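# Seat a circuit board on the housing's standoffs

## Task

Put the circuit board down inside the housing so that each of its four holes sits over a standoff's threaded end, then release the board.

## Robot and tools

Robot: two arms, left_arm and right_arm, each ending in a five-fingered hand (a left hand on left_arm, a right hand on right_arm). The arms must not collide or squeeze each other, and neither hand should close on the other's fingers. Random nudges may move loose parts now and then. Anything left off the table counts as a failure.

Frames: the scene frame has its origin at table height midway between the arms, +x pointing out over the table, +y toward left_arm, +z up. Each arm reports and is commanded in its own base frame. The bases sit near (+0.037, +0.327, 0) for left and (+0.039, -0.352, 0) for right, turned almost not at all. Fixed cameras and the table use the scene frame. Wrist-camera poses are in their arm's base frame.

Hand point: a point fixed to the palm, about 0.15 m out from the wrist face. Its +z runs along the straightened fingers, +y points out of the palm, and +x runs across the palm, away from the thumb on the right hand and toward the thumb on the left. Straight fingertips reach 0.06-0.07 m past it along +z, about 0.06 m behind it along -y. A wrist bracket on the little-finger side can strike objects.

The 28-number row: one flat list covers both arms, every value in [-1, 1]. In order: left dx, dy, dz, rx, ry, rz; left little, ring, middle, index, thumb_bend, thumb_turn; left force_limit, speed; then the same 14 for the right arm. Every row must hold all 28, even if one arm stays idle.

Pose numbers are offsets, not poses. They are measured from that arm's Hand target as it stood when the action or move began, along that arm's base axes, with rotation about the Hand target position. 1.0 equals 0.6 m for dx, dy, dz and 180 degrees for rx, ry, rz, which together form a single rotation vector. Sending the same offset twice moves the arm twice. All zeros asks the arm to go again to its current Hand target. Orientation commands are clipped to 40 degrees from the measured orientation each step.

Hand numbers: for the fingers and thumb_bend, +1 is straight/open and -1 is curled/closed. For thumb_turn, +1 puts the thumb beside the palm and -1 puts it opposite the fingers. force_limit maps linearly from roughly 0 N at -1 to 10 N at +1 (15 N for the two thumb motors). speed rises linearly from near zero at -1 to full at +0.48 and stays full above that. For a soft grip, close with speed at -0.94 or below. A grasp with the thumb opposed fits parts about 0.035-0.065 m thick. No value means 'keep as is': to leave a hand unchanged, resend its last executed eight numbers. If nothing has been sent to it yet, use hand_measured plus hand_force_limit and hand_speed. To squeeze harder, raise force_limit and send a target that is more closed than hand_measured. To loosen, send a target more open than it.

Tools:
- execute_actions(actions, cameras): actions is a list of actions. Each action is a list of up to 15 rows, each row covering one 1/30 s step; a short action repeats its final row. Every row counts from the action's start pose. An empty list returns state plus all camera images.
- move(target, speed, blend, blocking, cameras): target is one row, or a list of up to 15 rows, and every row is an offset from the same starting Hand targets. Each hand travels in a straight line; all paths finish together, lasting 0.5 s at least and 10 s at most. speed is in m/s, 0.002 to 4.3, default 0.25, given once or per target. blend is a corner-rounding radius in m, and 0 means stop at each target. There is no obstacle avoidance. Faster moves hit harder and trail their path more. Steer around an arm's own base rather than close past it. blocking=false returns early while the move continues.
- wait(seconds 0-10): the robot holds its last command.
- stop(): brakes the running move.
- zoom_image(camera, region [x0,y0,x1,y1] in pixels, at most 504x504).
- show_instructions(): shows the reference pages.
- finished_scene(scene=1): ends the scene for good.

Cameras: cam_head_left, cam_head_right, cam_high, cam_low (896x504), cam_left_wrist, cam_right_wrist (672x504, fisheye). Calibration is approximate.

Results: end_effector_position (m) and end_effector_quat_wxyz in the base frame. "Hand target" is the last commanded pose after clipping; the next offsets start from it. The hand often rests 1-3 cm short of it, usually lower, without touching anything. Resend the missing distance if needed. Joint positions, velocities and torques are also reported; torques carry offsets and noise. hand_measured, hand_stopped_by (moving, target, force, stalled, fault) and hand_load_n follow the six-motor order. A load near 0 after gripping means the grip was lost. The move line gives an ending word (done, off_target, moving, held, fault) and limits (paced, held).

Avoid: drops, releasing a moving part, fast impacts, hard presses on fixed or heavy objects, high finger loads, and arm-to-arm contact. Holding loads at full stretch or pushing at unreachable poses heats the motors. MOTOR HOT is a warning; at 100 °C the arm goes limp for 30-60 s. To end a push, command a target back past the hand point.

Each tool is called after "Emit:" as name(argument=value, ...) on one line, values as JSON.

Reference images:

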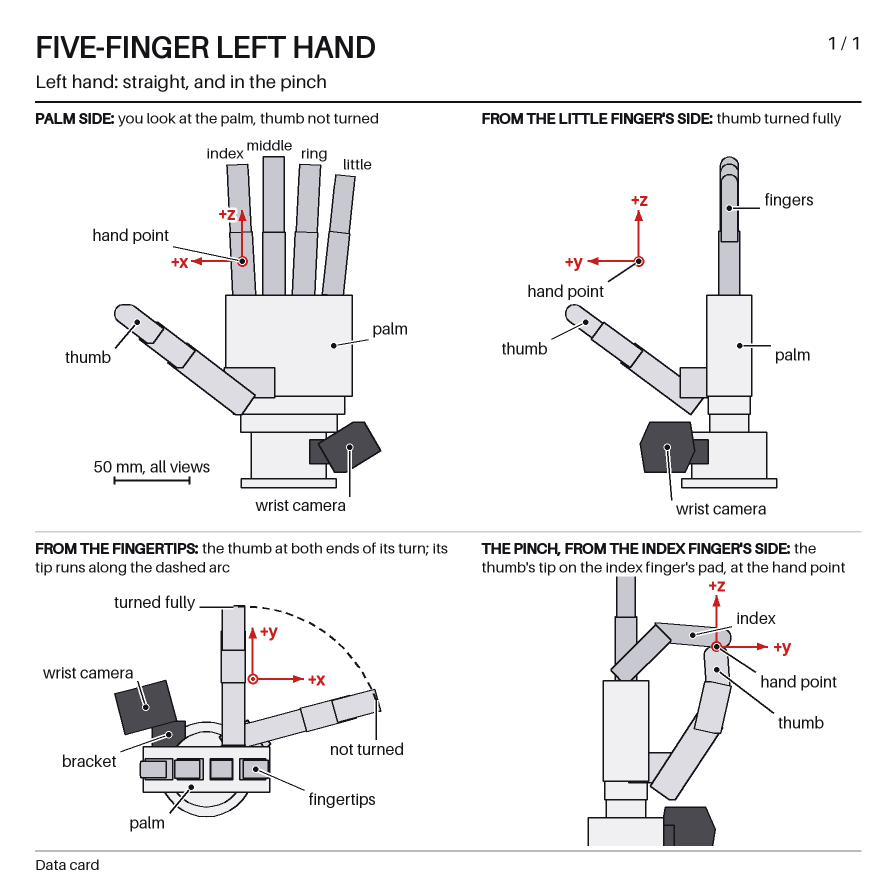

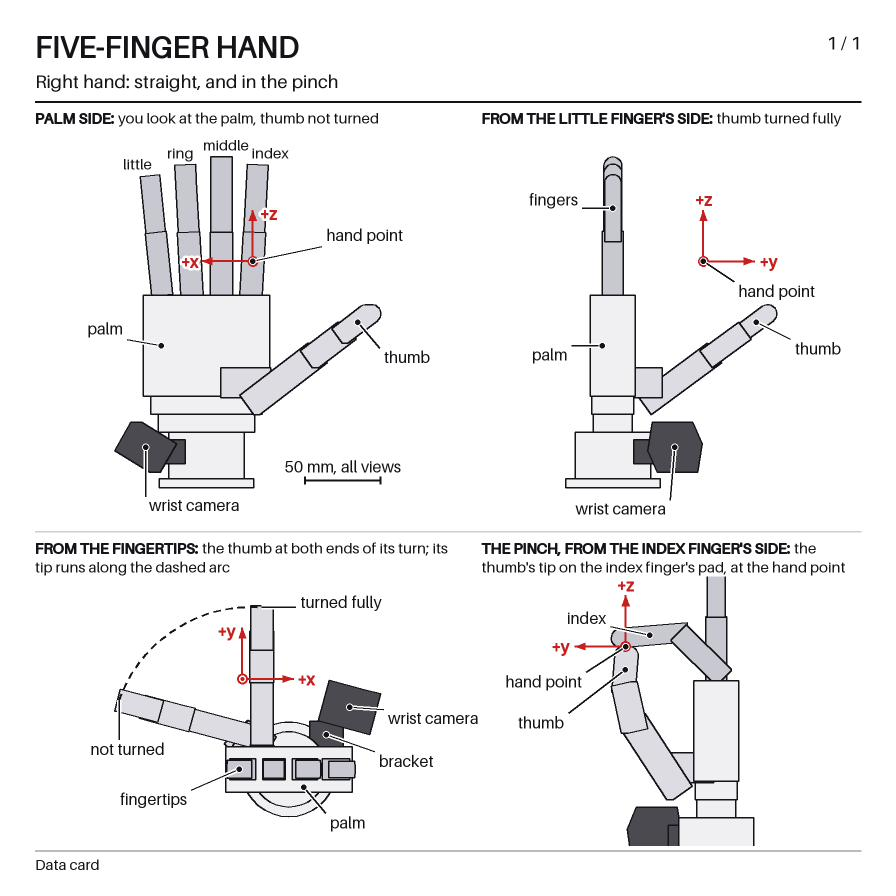

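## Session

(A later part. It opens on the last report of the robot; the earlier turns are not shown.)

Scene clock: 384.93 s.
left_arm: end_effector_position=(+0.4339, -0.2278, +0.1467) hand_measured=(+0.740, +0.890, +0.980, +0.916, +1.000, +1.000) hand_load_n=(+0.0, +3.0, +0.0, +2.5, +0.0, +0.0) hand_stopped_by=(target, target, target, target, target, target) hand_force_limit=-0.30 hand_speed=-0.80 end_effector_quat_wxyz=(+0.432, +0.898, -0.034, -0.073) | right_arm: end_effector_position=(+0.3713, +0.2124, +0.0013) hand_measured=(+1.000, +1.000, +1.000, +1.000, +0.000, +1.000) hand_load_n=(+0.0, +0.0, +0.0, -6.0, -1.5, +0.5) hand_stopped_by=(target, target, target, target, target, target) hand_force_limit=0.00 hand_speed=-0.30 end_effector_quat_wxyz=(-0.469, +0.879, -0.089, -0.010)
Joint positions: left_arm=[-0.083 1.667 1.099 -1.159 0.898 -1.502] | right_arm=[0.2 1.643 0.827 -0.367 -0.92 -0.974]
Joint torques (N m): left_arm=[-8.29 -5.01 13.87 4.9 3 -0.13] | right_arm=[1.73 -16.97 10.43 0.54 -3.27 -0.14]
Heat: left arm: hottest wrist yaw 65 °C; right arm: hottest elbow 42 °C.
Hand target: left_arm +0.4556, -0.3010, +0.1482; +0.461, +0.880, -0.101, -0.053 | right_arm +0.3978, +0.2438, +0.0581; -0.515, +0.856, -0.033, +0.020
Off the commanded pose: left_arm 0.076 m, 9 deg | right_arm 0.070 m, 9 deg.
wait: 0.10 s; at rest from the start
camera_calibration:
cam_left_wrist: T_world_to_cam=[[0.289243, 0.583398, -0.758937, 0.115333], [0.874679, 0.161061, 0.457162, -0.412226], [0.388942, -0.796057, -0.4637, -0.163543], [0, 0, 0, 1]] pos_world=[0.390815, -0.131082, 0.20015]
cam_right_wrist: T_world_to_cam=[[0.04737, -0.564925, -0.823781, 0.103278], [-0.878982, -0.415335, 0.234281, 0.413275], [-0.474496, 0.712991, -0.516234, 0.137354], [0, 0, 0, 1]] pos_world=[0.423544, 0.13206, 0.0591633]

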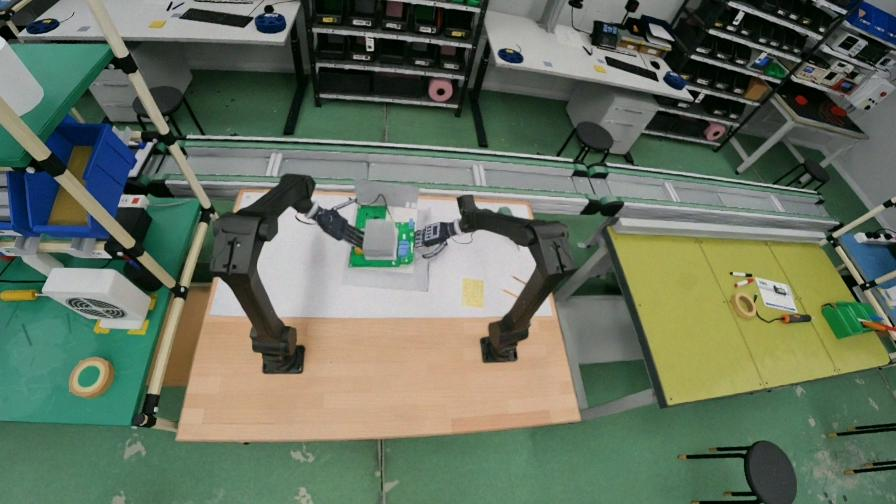

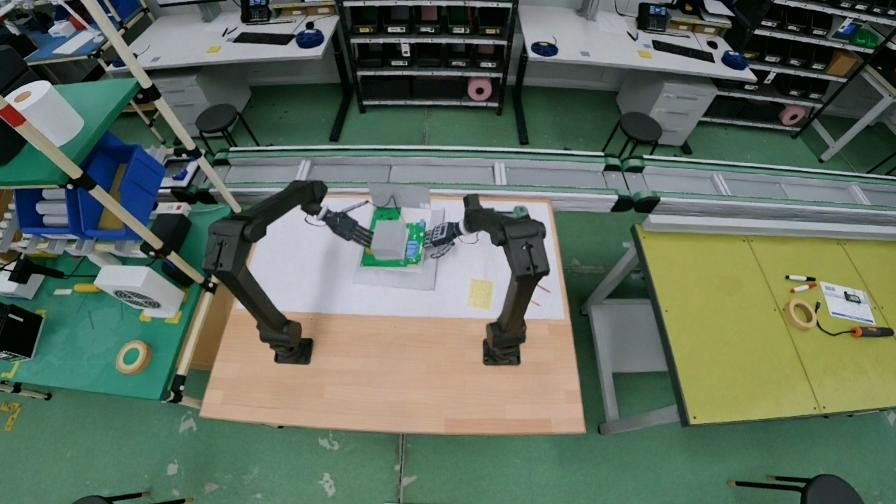

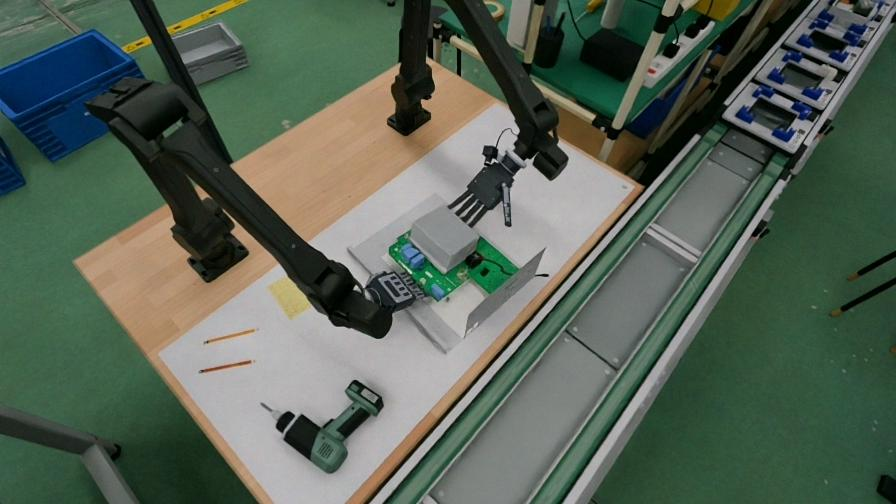

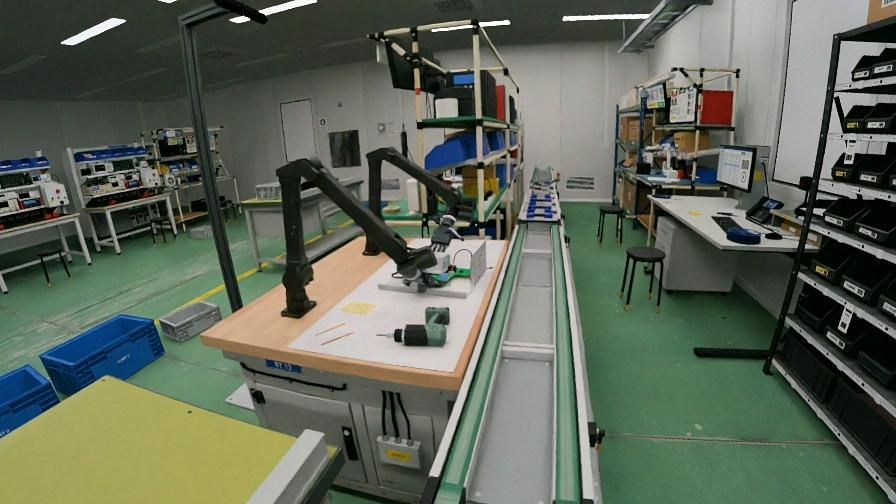

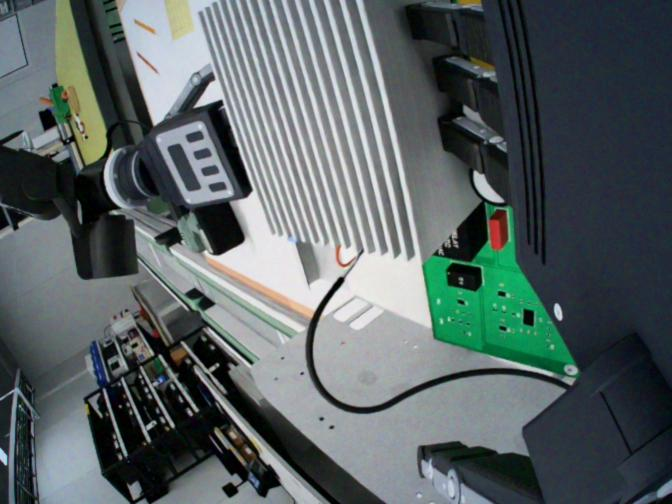

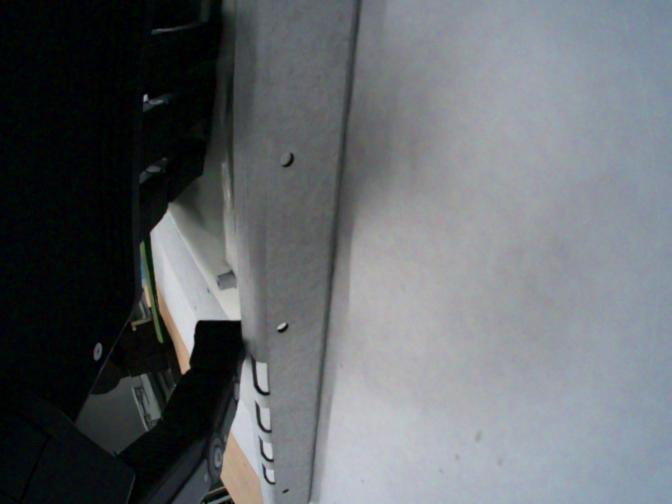

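Emit:
move(target=[0.024,-0.03,0.0,0,0,0.0,0.74,0.89,0.98,0.915,1,1,-0.3,-0.8,0.027,-0.03,0.0,0,0,0.004,1,1,1,1,0,1,0,-0.3], speed=0.05, cameras=["all"])

Emit:
zoom_image(camera="cam_high", region=[380, 230, 480, 330])

Emit:
zoom_image(camera="cam_head_left", region=[340, 190, 440, 290])

Emit:
zoom_image(camera="cam_right_wrist", region=[120, 80, 320, 330])

Emit:
zoom_image(camera="cam_low", region=[425, 250, 475, 300])

Scene clock: 388.63 s.
left_arm: end_effector_position=(+0.4469, -0.2592, +0.1443) hand_measured=(+0.740, +0.890, +0.980, +0.916, +1.000, +1.000) hand_load_n=(+0.0, +2.5, -1.0, +2.5, +0.0, +0.0) hand_stopped_by=(target, target, target, target, target, target) hand_force_limit=-0.30 hand_speed=-0.80 end_effector_quat_wxyz=(+0.442, +0.892, -0.044, -0.077) | right_arm: end_effector_position=(+0.3822, +0.1789, +0.0030) hand_measured=(+1.000, +1.000, +1.000, +0.998, +0.000, +1.000) hand_load_n=(+0.0, +0.0, +0.0, -5.5, +0.0, +0.0) hand_stopped_by=(target, target, target, target, target, target) hand_force_limit=0.00 hand_speed=-0.30 end_effector_quat_wxyz=(-0.462, +0.883, -0.078, +0.001)
Joint positions: left_arm=[-0.145 1.714 1.142 -1.104 0.928 -1.563] | right_arm=[0.123 1.648 0.86 -0.488 -0.929 -1.123]
Joint torques (N m): left_arm=[-6.18 -6.42 14.86 4.51 2.02 -0.13] | right_arm=[3.84 -14.68 12.31 0.42 -4.04 0.21]
Heat: left arm: hottest wrist yaw 65 °C; right arm: hottest wrist yaw 43 °C.
Hand target: left_arm +0.4699, -0.3190, +0.1481; +0.461, +0.880, -0.102, -0.053 | right_arm +0.4141, +0.2258, +0.0580; -0.515, +0.857, -0.028, +0.017
Off the commanded pose: left_arm 0.064 m, 8 deg | right_arm 0.079 m, 9 deg.
move: off_target (left_arm, right_arm)
camera_calibration:
cam_left_wrist: T_world_to_cam=[[0.301189, 0.558756, -0.772707, 0.118389], [0.877929, 0.153798, 0.453417, -0.420225], [0.37219, -0.814946, -0.444226, -0.194801], [0, 0, 0, 1]] pos_world=[0.405774, -0.160273, 0.195481]
cam_right_wrist: T_world_to_cam=[[0.0767625, -0.578096, -0.81235, 0.0762723], [-0.881128, -0.420627, 0.216071, 0.410427], [-0.466606, 0.699198, -0.541665, 0.166862], [0, 0, 0, 1]] pos_world=[0.433643, 0.10006, 0.0636619]

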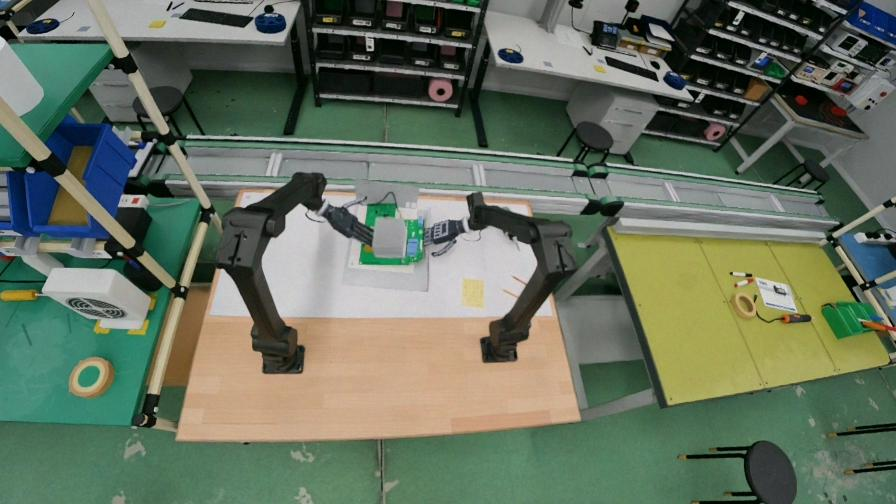

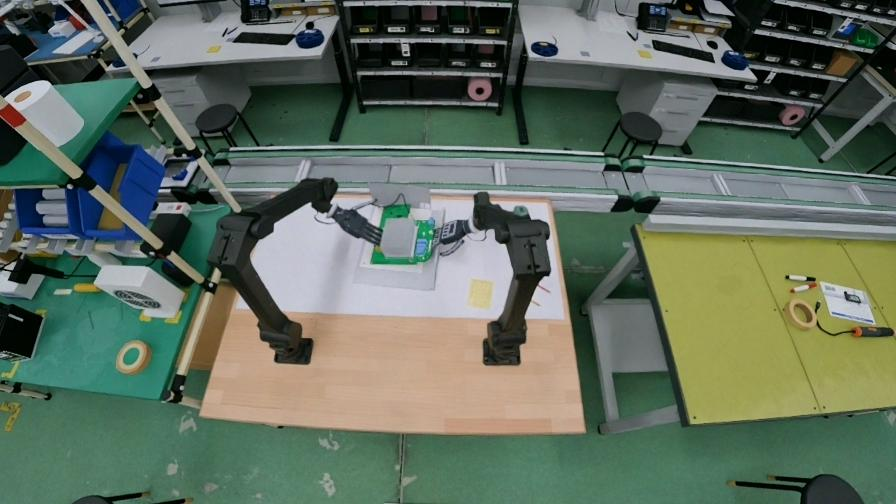

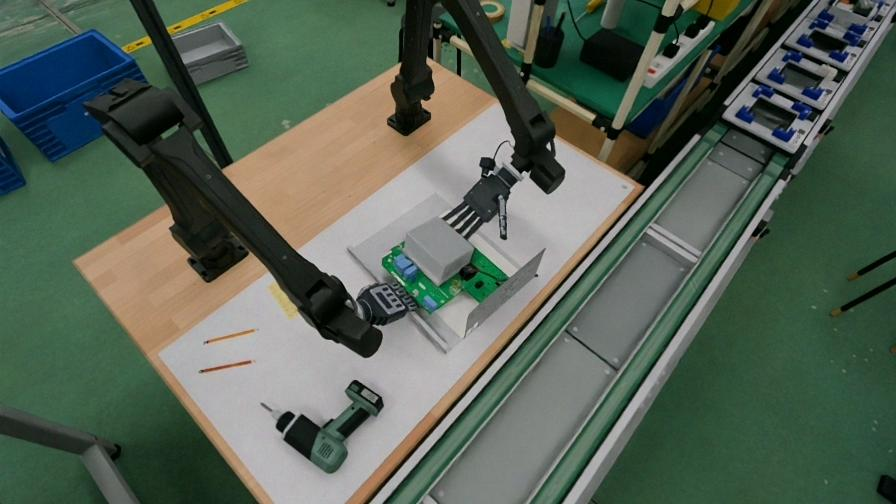

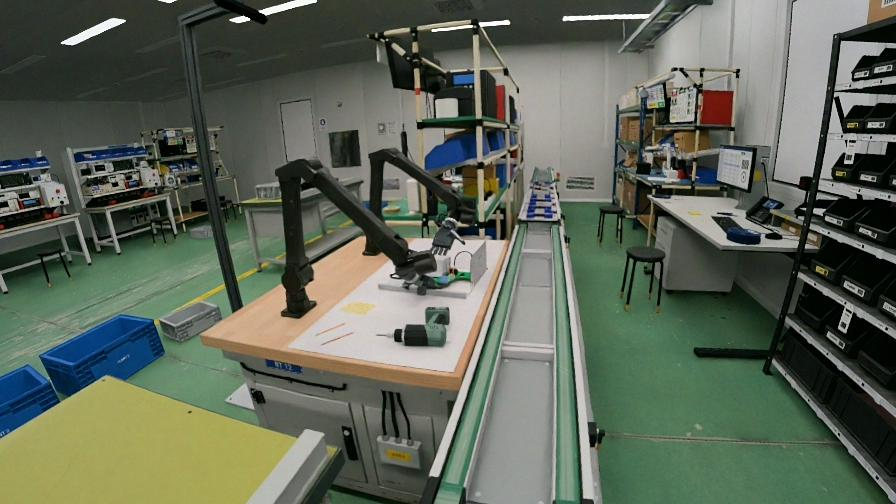

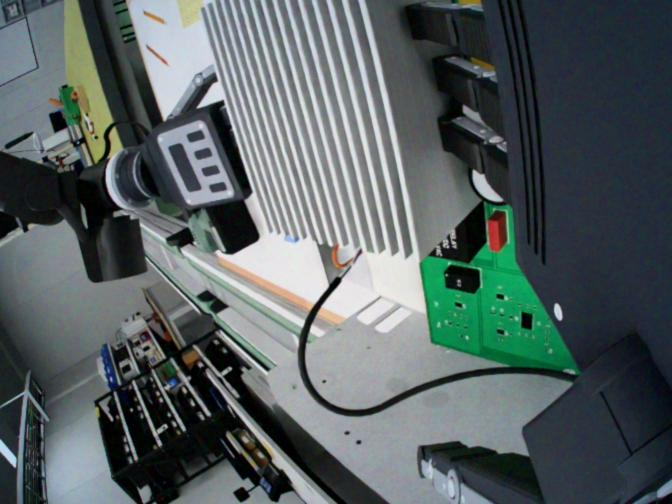

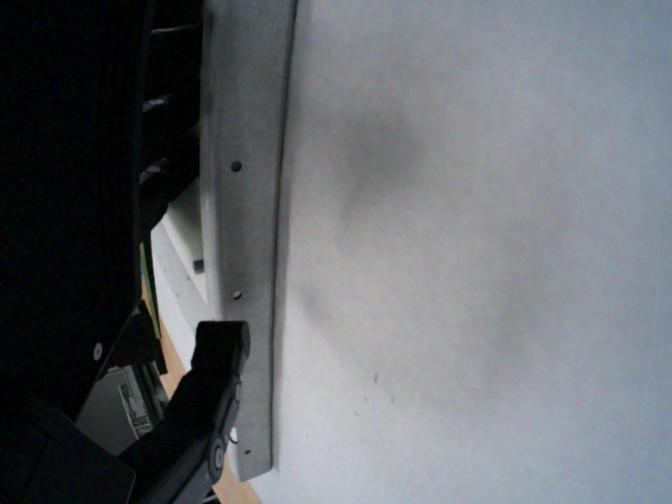

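Scaled by 5.040.

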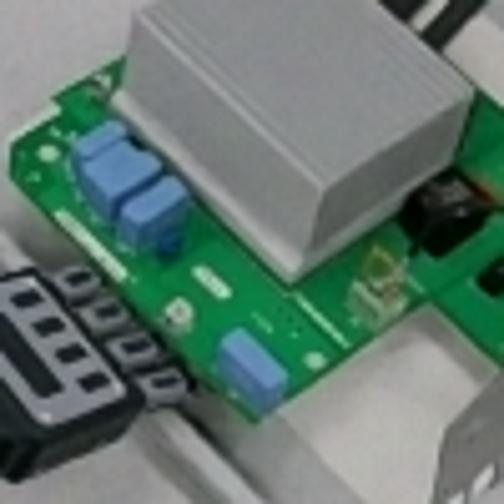

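Scaled by 5.040.

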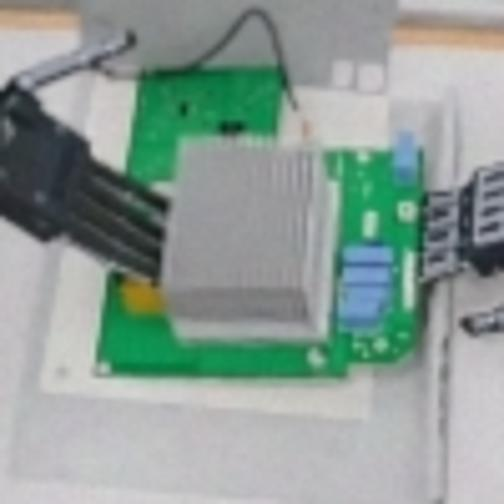

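Scaled by 2.016 from the camera's 672x504 image, which has a finer 960x720 frame.

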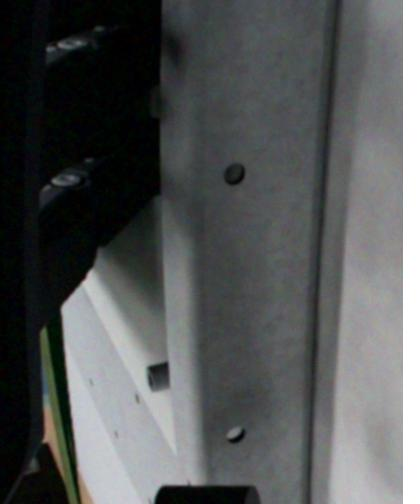

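Scaled by 10.080.

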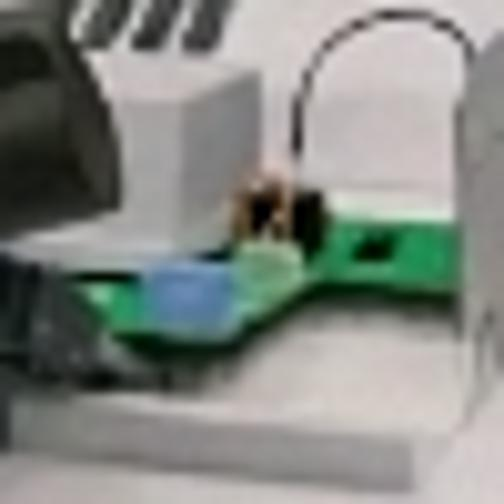

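Emit:
move(target=[[0.0,0.03,0.0,0,0,0.0,0.74,0.89,0.98,0.915,1,1,-0.3,-0.8,0.0,-0.05,-0.07,0,0,0.0,1,1,1,1,0,1,0,-0.3],[0.0,0.04,0.0,0,0,0.0,0.74,0.89,0.98,0.915,1,1,-0.3,-0.8,0.0,-0.19,-0.1,0,0,0.0,1,1,1,1,0,1,0,-0.3]], speed=0.06, blend=[0.01,0], cameras=["all"])

Emit:
zoom_image(camera="cam_high", region=[370, 230, 480, 330])

Emit:
zoom_image(camera="cam_head_left", region=[340, 190, 440, 290])

Emit:
zoom_image(camera="cam_low", region=[415, 240, 475, 300])

Scene clock: 394.23 s.
left_arm: end_effector_position=(+0.4470, -0.2691, +0.1424) hand_measured=(+0.740, +0.890, +0.980, +0.916, +1.000, +1.000) hand_load_n=(+0.0, +0.0, -3.0, +2.5, +0.0, +0.0) hand_stopped_by=(target, target, target, target, target, target) hand_force_limit=-0.30 hand_speed=-0.80 end_effector_quat_wxyz=(+0.452, +0.887, -0.052, -0.085) | right_arm: end_effector_position=(+0.3921, +0.1373, +0.0009) hand_measured=(+1.000, +1.000, +1.000, +1.000, +0.000, +1.000) hand_load_n=(+0.0, +0.5, +0.5, +0.0, +0.0, +0.0) hand_stopped_by=(target, target, target, target, target, target) hand_force_limit=0.00 hand_speed=-0.30 end_effector_quat_wxyz=(-0.523, +0.852, -0.014, -0.003)
Joint positions: left_arm=[-0.161 1.738 1.155 -1.104 0.951 -1.556] | right_arm=[-0.021 1.757 0.956 -0.792 -1.101 -1.572]
Joint torques (N m): left_arm=[-1.61 -7.65 14.75 2.39 1.07 0.33] | right_arm=[-5.13 -11.28 7.8 -0.17 -0.13 -0.21]
Heat: left arm: hottest wrist yaw 62 °C; right arm: hottest wrist yaw 45 °C.
Hand target: left_arm +0.4700, -0.2950, +0.1482; +0.461, +0.880, -0.102, -0.053 | right_arm +0.4141, +0.1119, -0.0019; -0.515, +0.857, -0.028, +0.017
Off the commanded pose: left_arm 0.035 m, 7 deg | right_arm 0.034 m, 3 deg.
move: off_target (left_arm, right_arm)
camera_calibration:
cam_left_wrist: T_world_to_cam=[[0.30518, 0.53561, -0.787392, 0.116489], [0.884331, 0.147364, 0.442993, -0.421079], [0.353305, -0.831508, -0.428684, -0.202076], [0, 0, 0, 1]] pos_world=[0.408218, -0.168369, 0.191631]
cam_right_wrist: T_world_to_cam=[[0.186285, -0.447118, -0.874862, -0.0110961], [-0.83623, -0.539603, 0.0977168, 0.400992], [-0.515769, 0.713382, -0.474413, 0.216642], [0, 0, 0, 1]] pos_world=[0.449126, 0.056867, 0.0538864]

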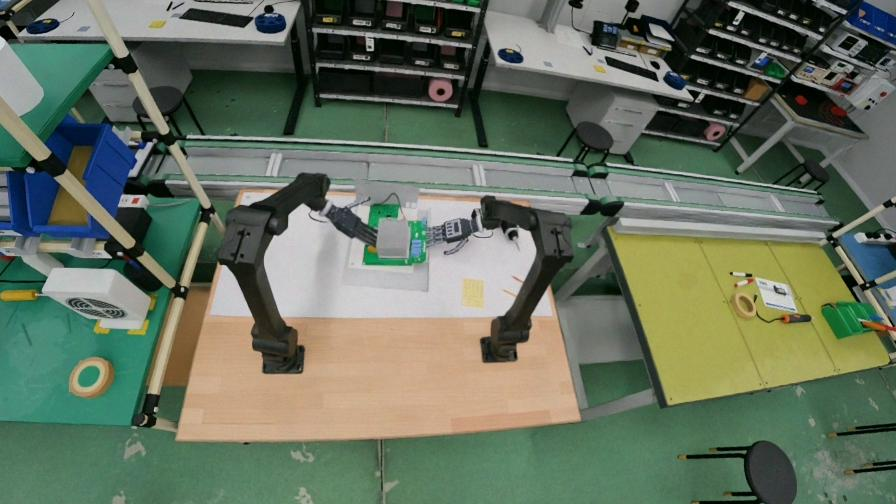

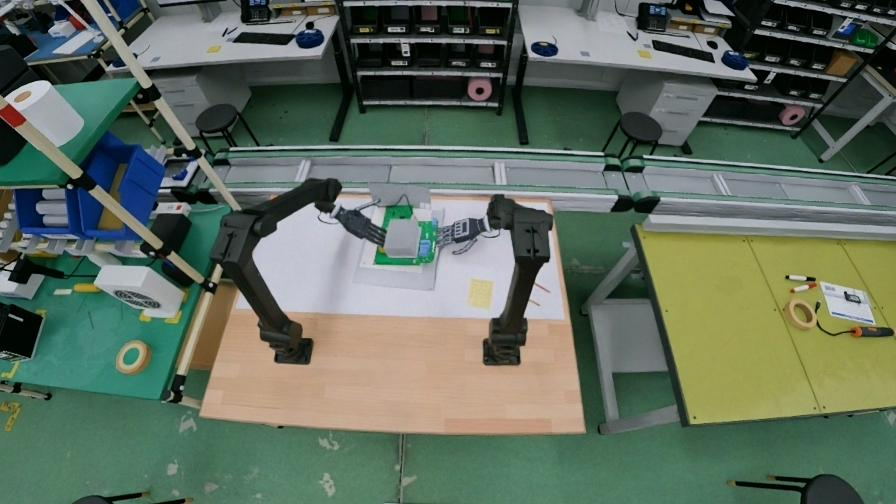

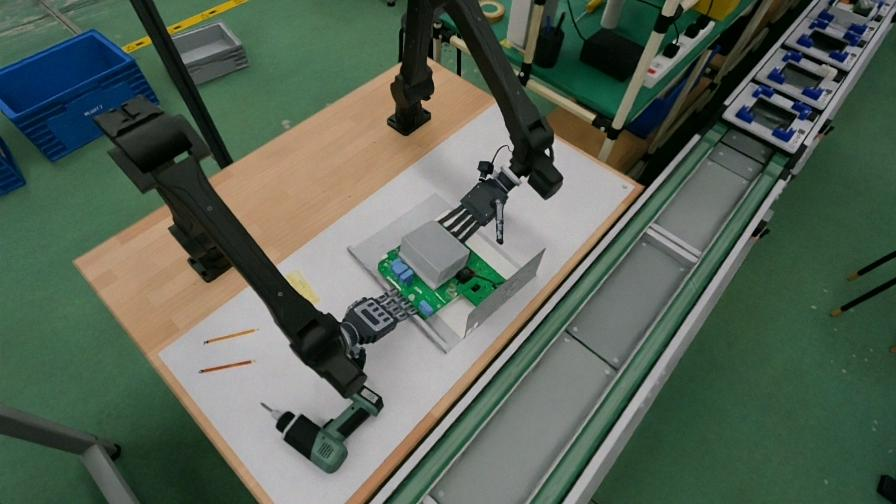

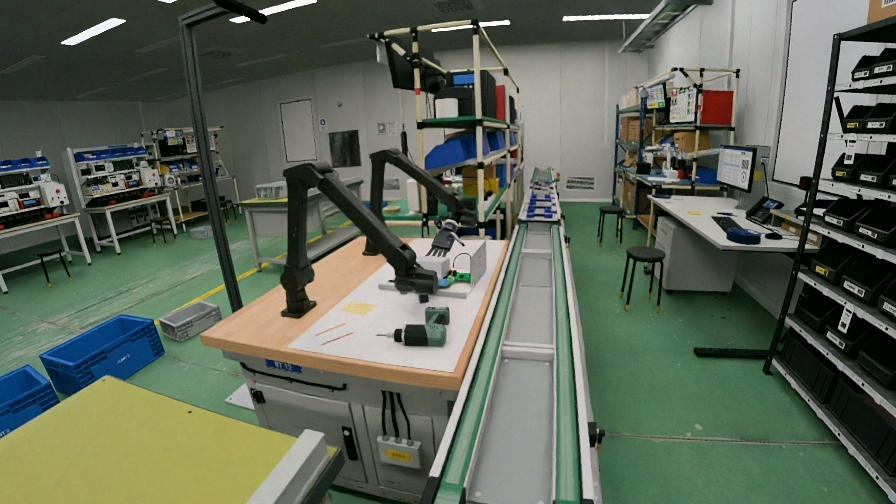

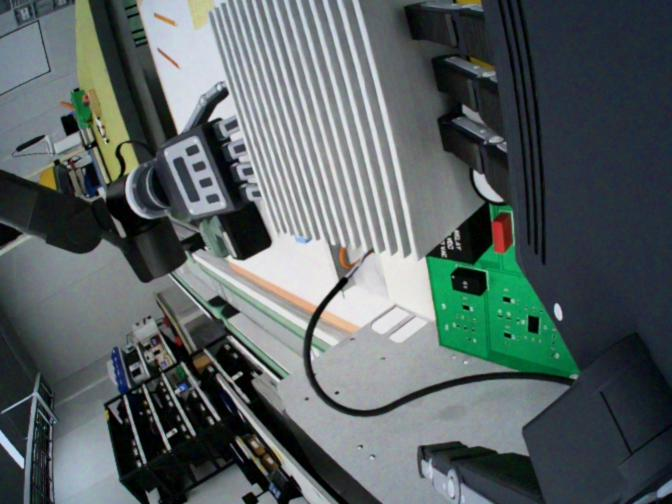

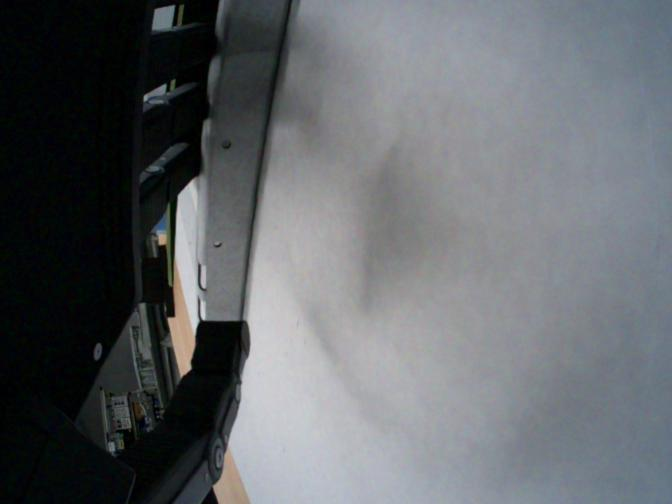

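Scaled by 4.582.

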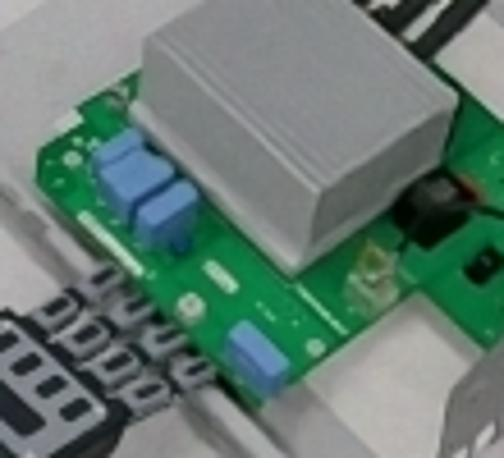

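Scaled by 5.040.

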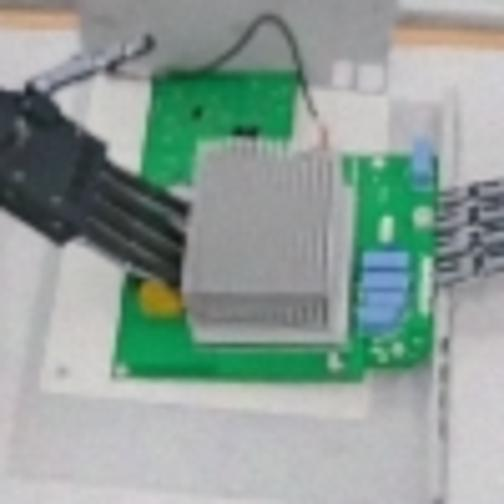

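Scaled by 8.400.

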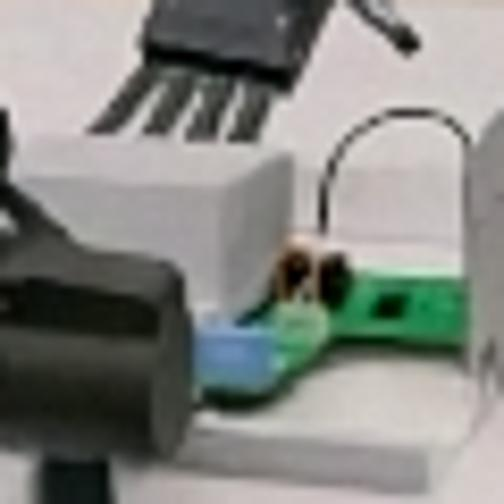

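Emit:
move(target=[[0.0,0.02,0.01,0,0,0.0,0.74,0.89,0.98,0.915,1,1,-0.3,-0.8,0.0,-0.035,0.0,0,0,0.0,1,1,1,1,0,1,0,-0.3],[0.0,0.03,0.01,0,0,0.0,0.74,0.89,0.98,0.915,1,1,-0.3,-0.8,0.0,-0.01,0.15,-0.02,-0.01,0.01,1,0.96,0.91,0.95,1,1,0,-0.3],[0.0,0.03,0.01,0,0,0.0,0.74,0.89,0.98,0.915,1,1,-0.3,-0.8,-0.06,0.10,0.08,-0.038,-0.017,0.015,1,0.96,0.91,0.95,1,1,0,-0.3]], speed=[0.08,0.2,0.15], blend=[0.005,0.02,0], cameras=["all"])

Emit:
zoom_image(camera="cam_high", region=[370, 230, 480, 330])

Emit:
zoom_image(camera="cam_head_left", region=[340, 190, 440, 290])

Emit:
zoom_image(camera="cam_right_wrist", region=[120, 0, 420, 300])

Scene clock: 401.23 s.
left_arm: end_effector_position=(+0.4583, -0.2738, +0.1506) hand_measured=(+0.740, +0.890, +0.980, +0.916, +1.000, +1.000) hand_load_n=(+0.5, +0.0, +0.0, +1.0, +0.0, +0.0) hand_stopped_by=(target, target, target, target, target, target) hand_force_limit=-0.30 hand_speed=-0.80 end_effector_quat_wxyz=(+0.458, +0.883, -0.085, -0.063) | right_arm: end_effector_position=(+0.3766, +0.1669, +0.0382) hand_measured=(+1.000, +0.960, +0.910, +0.950, +1.000, +1.000) hand_load_n=(+0.0, +0.0, +0.0, +0.0, +0.0, +0.0) hand_stopped_by=(target, target, target, target, target, target) hand_force_limit=0.00 hand_speed=-0.30 end_effector_quat_wxyz=(-0.462, +0.886, +0.005, +0.020)
Joint positions: left_arm=[-0.164 1.762 1.203 -1.111 0.958 -1.491] | right_arm=[0.105 1.566 0.896 -0.7 -0.948 -1.374]
Joint torques (N m): left_arm=[1.32 -10.05 12.18 0.08 0.73 0.29] | right_arm=[0.03 -13.27 5.53 1.14 -0.47 0.2]
Heat: left arm: hottest wrist yaw 58 °C; right arm: hottest elbow 41 °C.
Hand target: left_arm +0.4700, -0.2771, +0.1543; +0.461, +0.880, -0.102, -0.053 | right_arm +0.3780, +0.1718, +0.0461; -0.464, +0.885, +0.007, +0.029
Off the commanded pose: left_arm 0.013 m, 2 deg | right_arm 0.009 m, 1 deg.
move: off_target (left_arm); blend cut to 0 m at target 2; target 2's new numbers were sent with right_arm's hand 0.016 m and 2 deg from that target
camera_calibration:
cam_left_wrist: T_world_to_cam=[[0.37741, 0.504586, -0.776501, 0.078764], [0.858311, 0.124191, 0.497875, -0.43666], [0.347656, -0.854382, -0.386221, -0.216444], [0, 0, 0, 1]] pos_world=[0.420311, -0.17044, 0.194967]
cam_right_wrist: T_world_to_cam=[[0.240638, -0.562271, -0.791167, 0.0331502], [-0.837429, -0.532377, 0.123644, 0.398552], [-0.490721, 0.632792, -0.598972, 0.21406], [0, 0, 0, 1]] pos_world=[0.430826, 0.0953639, 0.105165]

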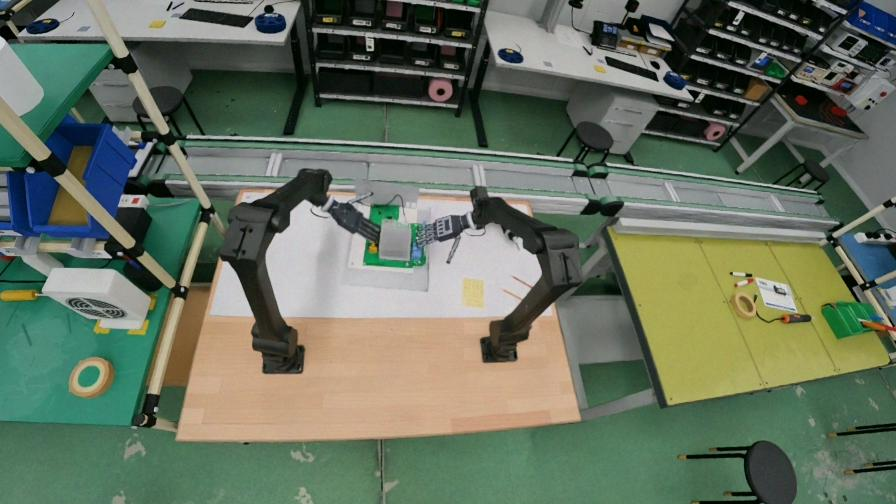

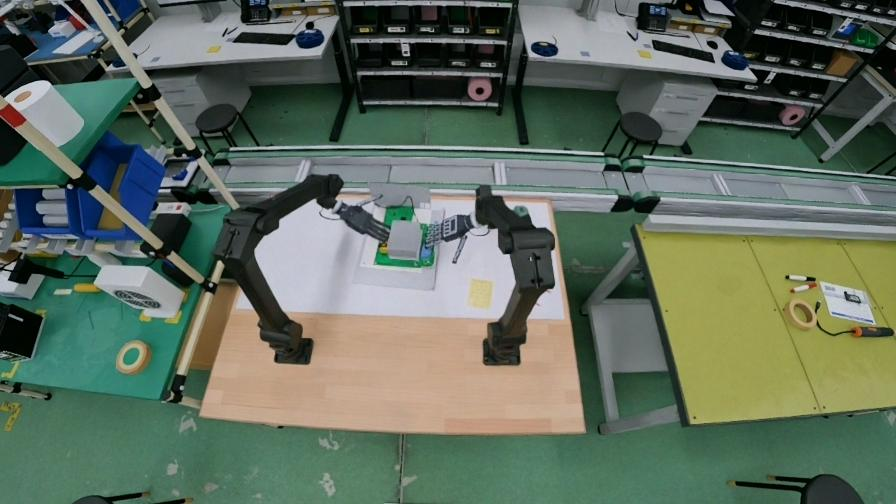

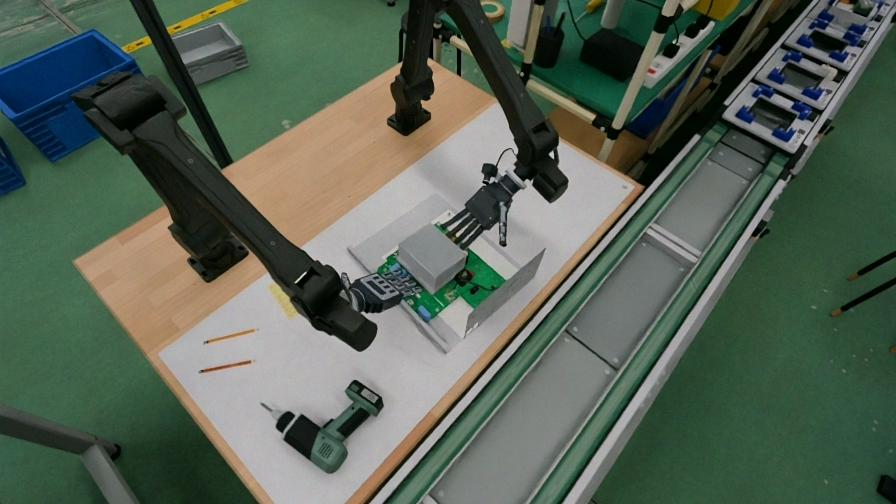

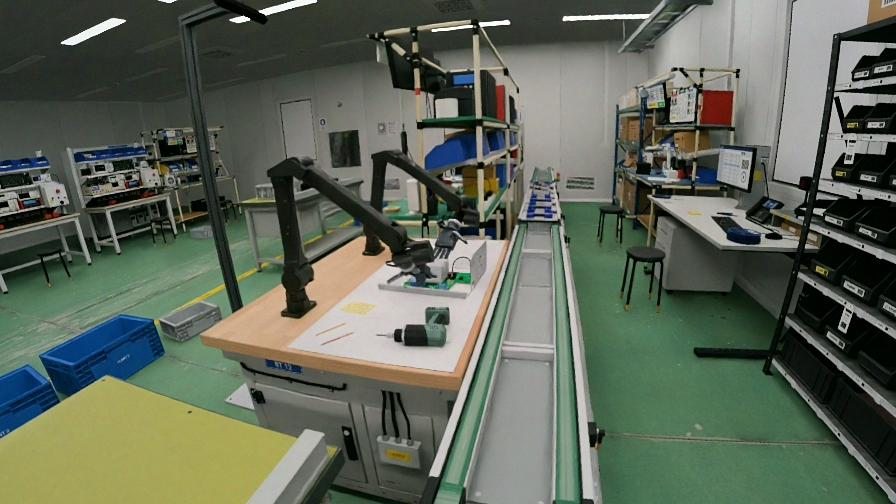

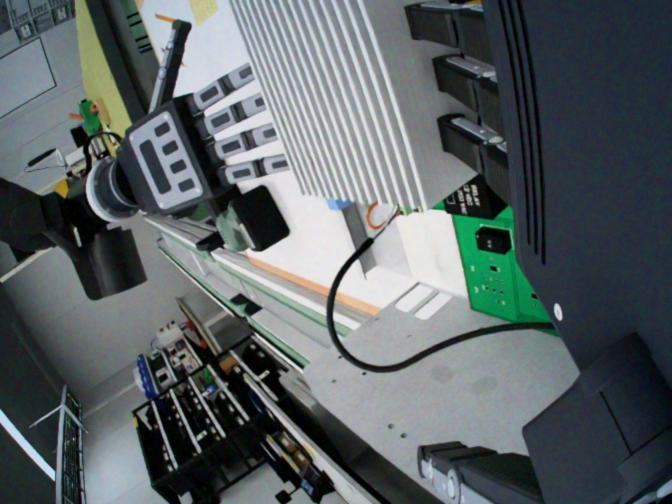

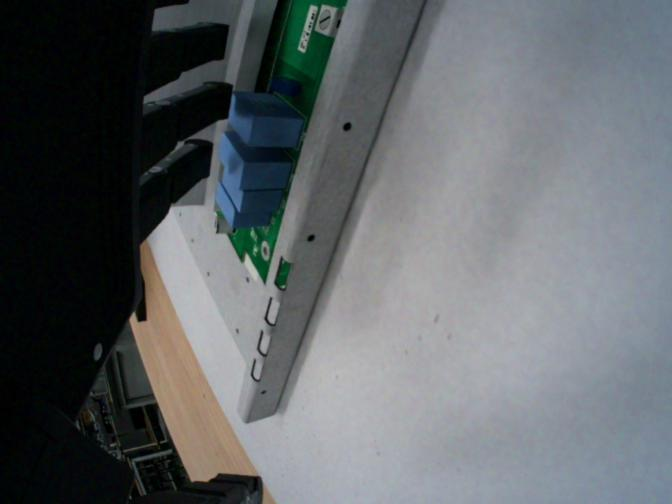

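Scaled by 4.582.

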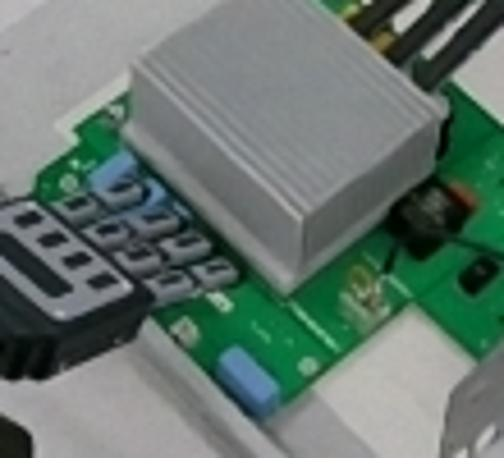

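Scaled by 5.040.

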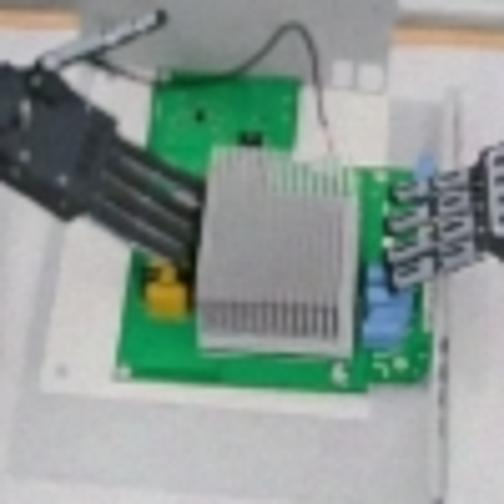

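Scaled by 1.680 from the camera's 672x504 image, which has a finer 960x720 frame.

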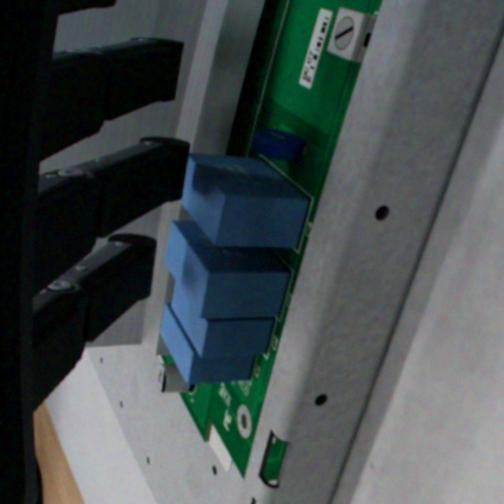

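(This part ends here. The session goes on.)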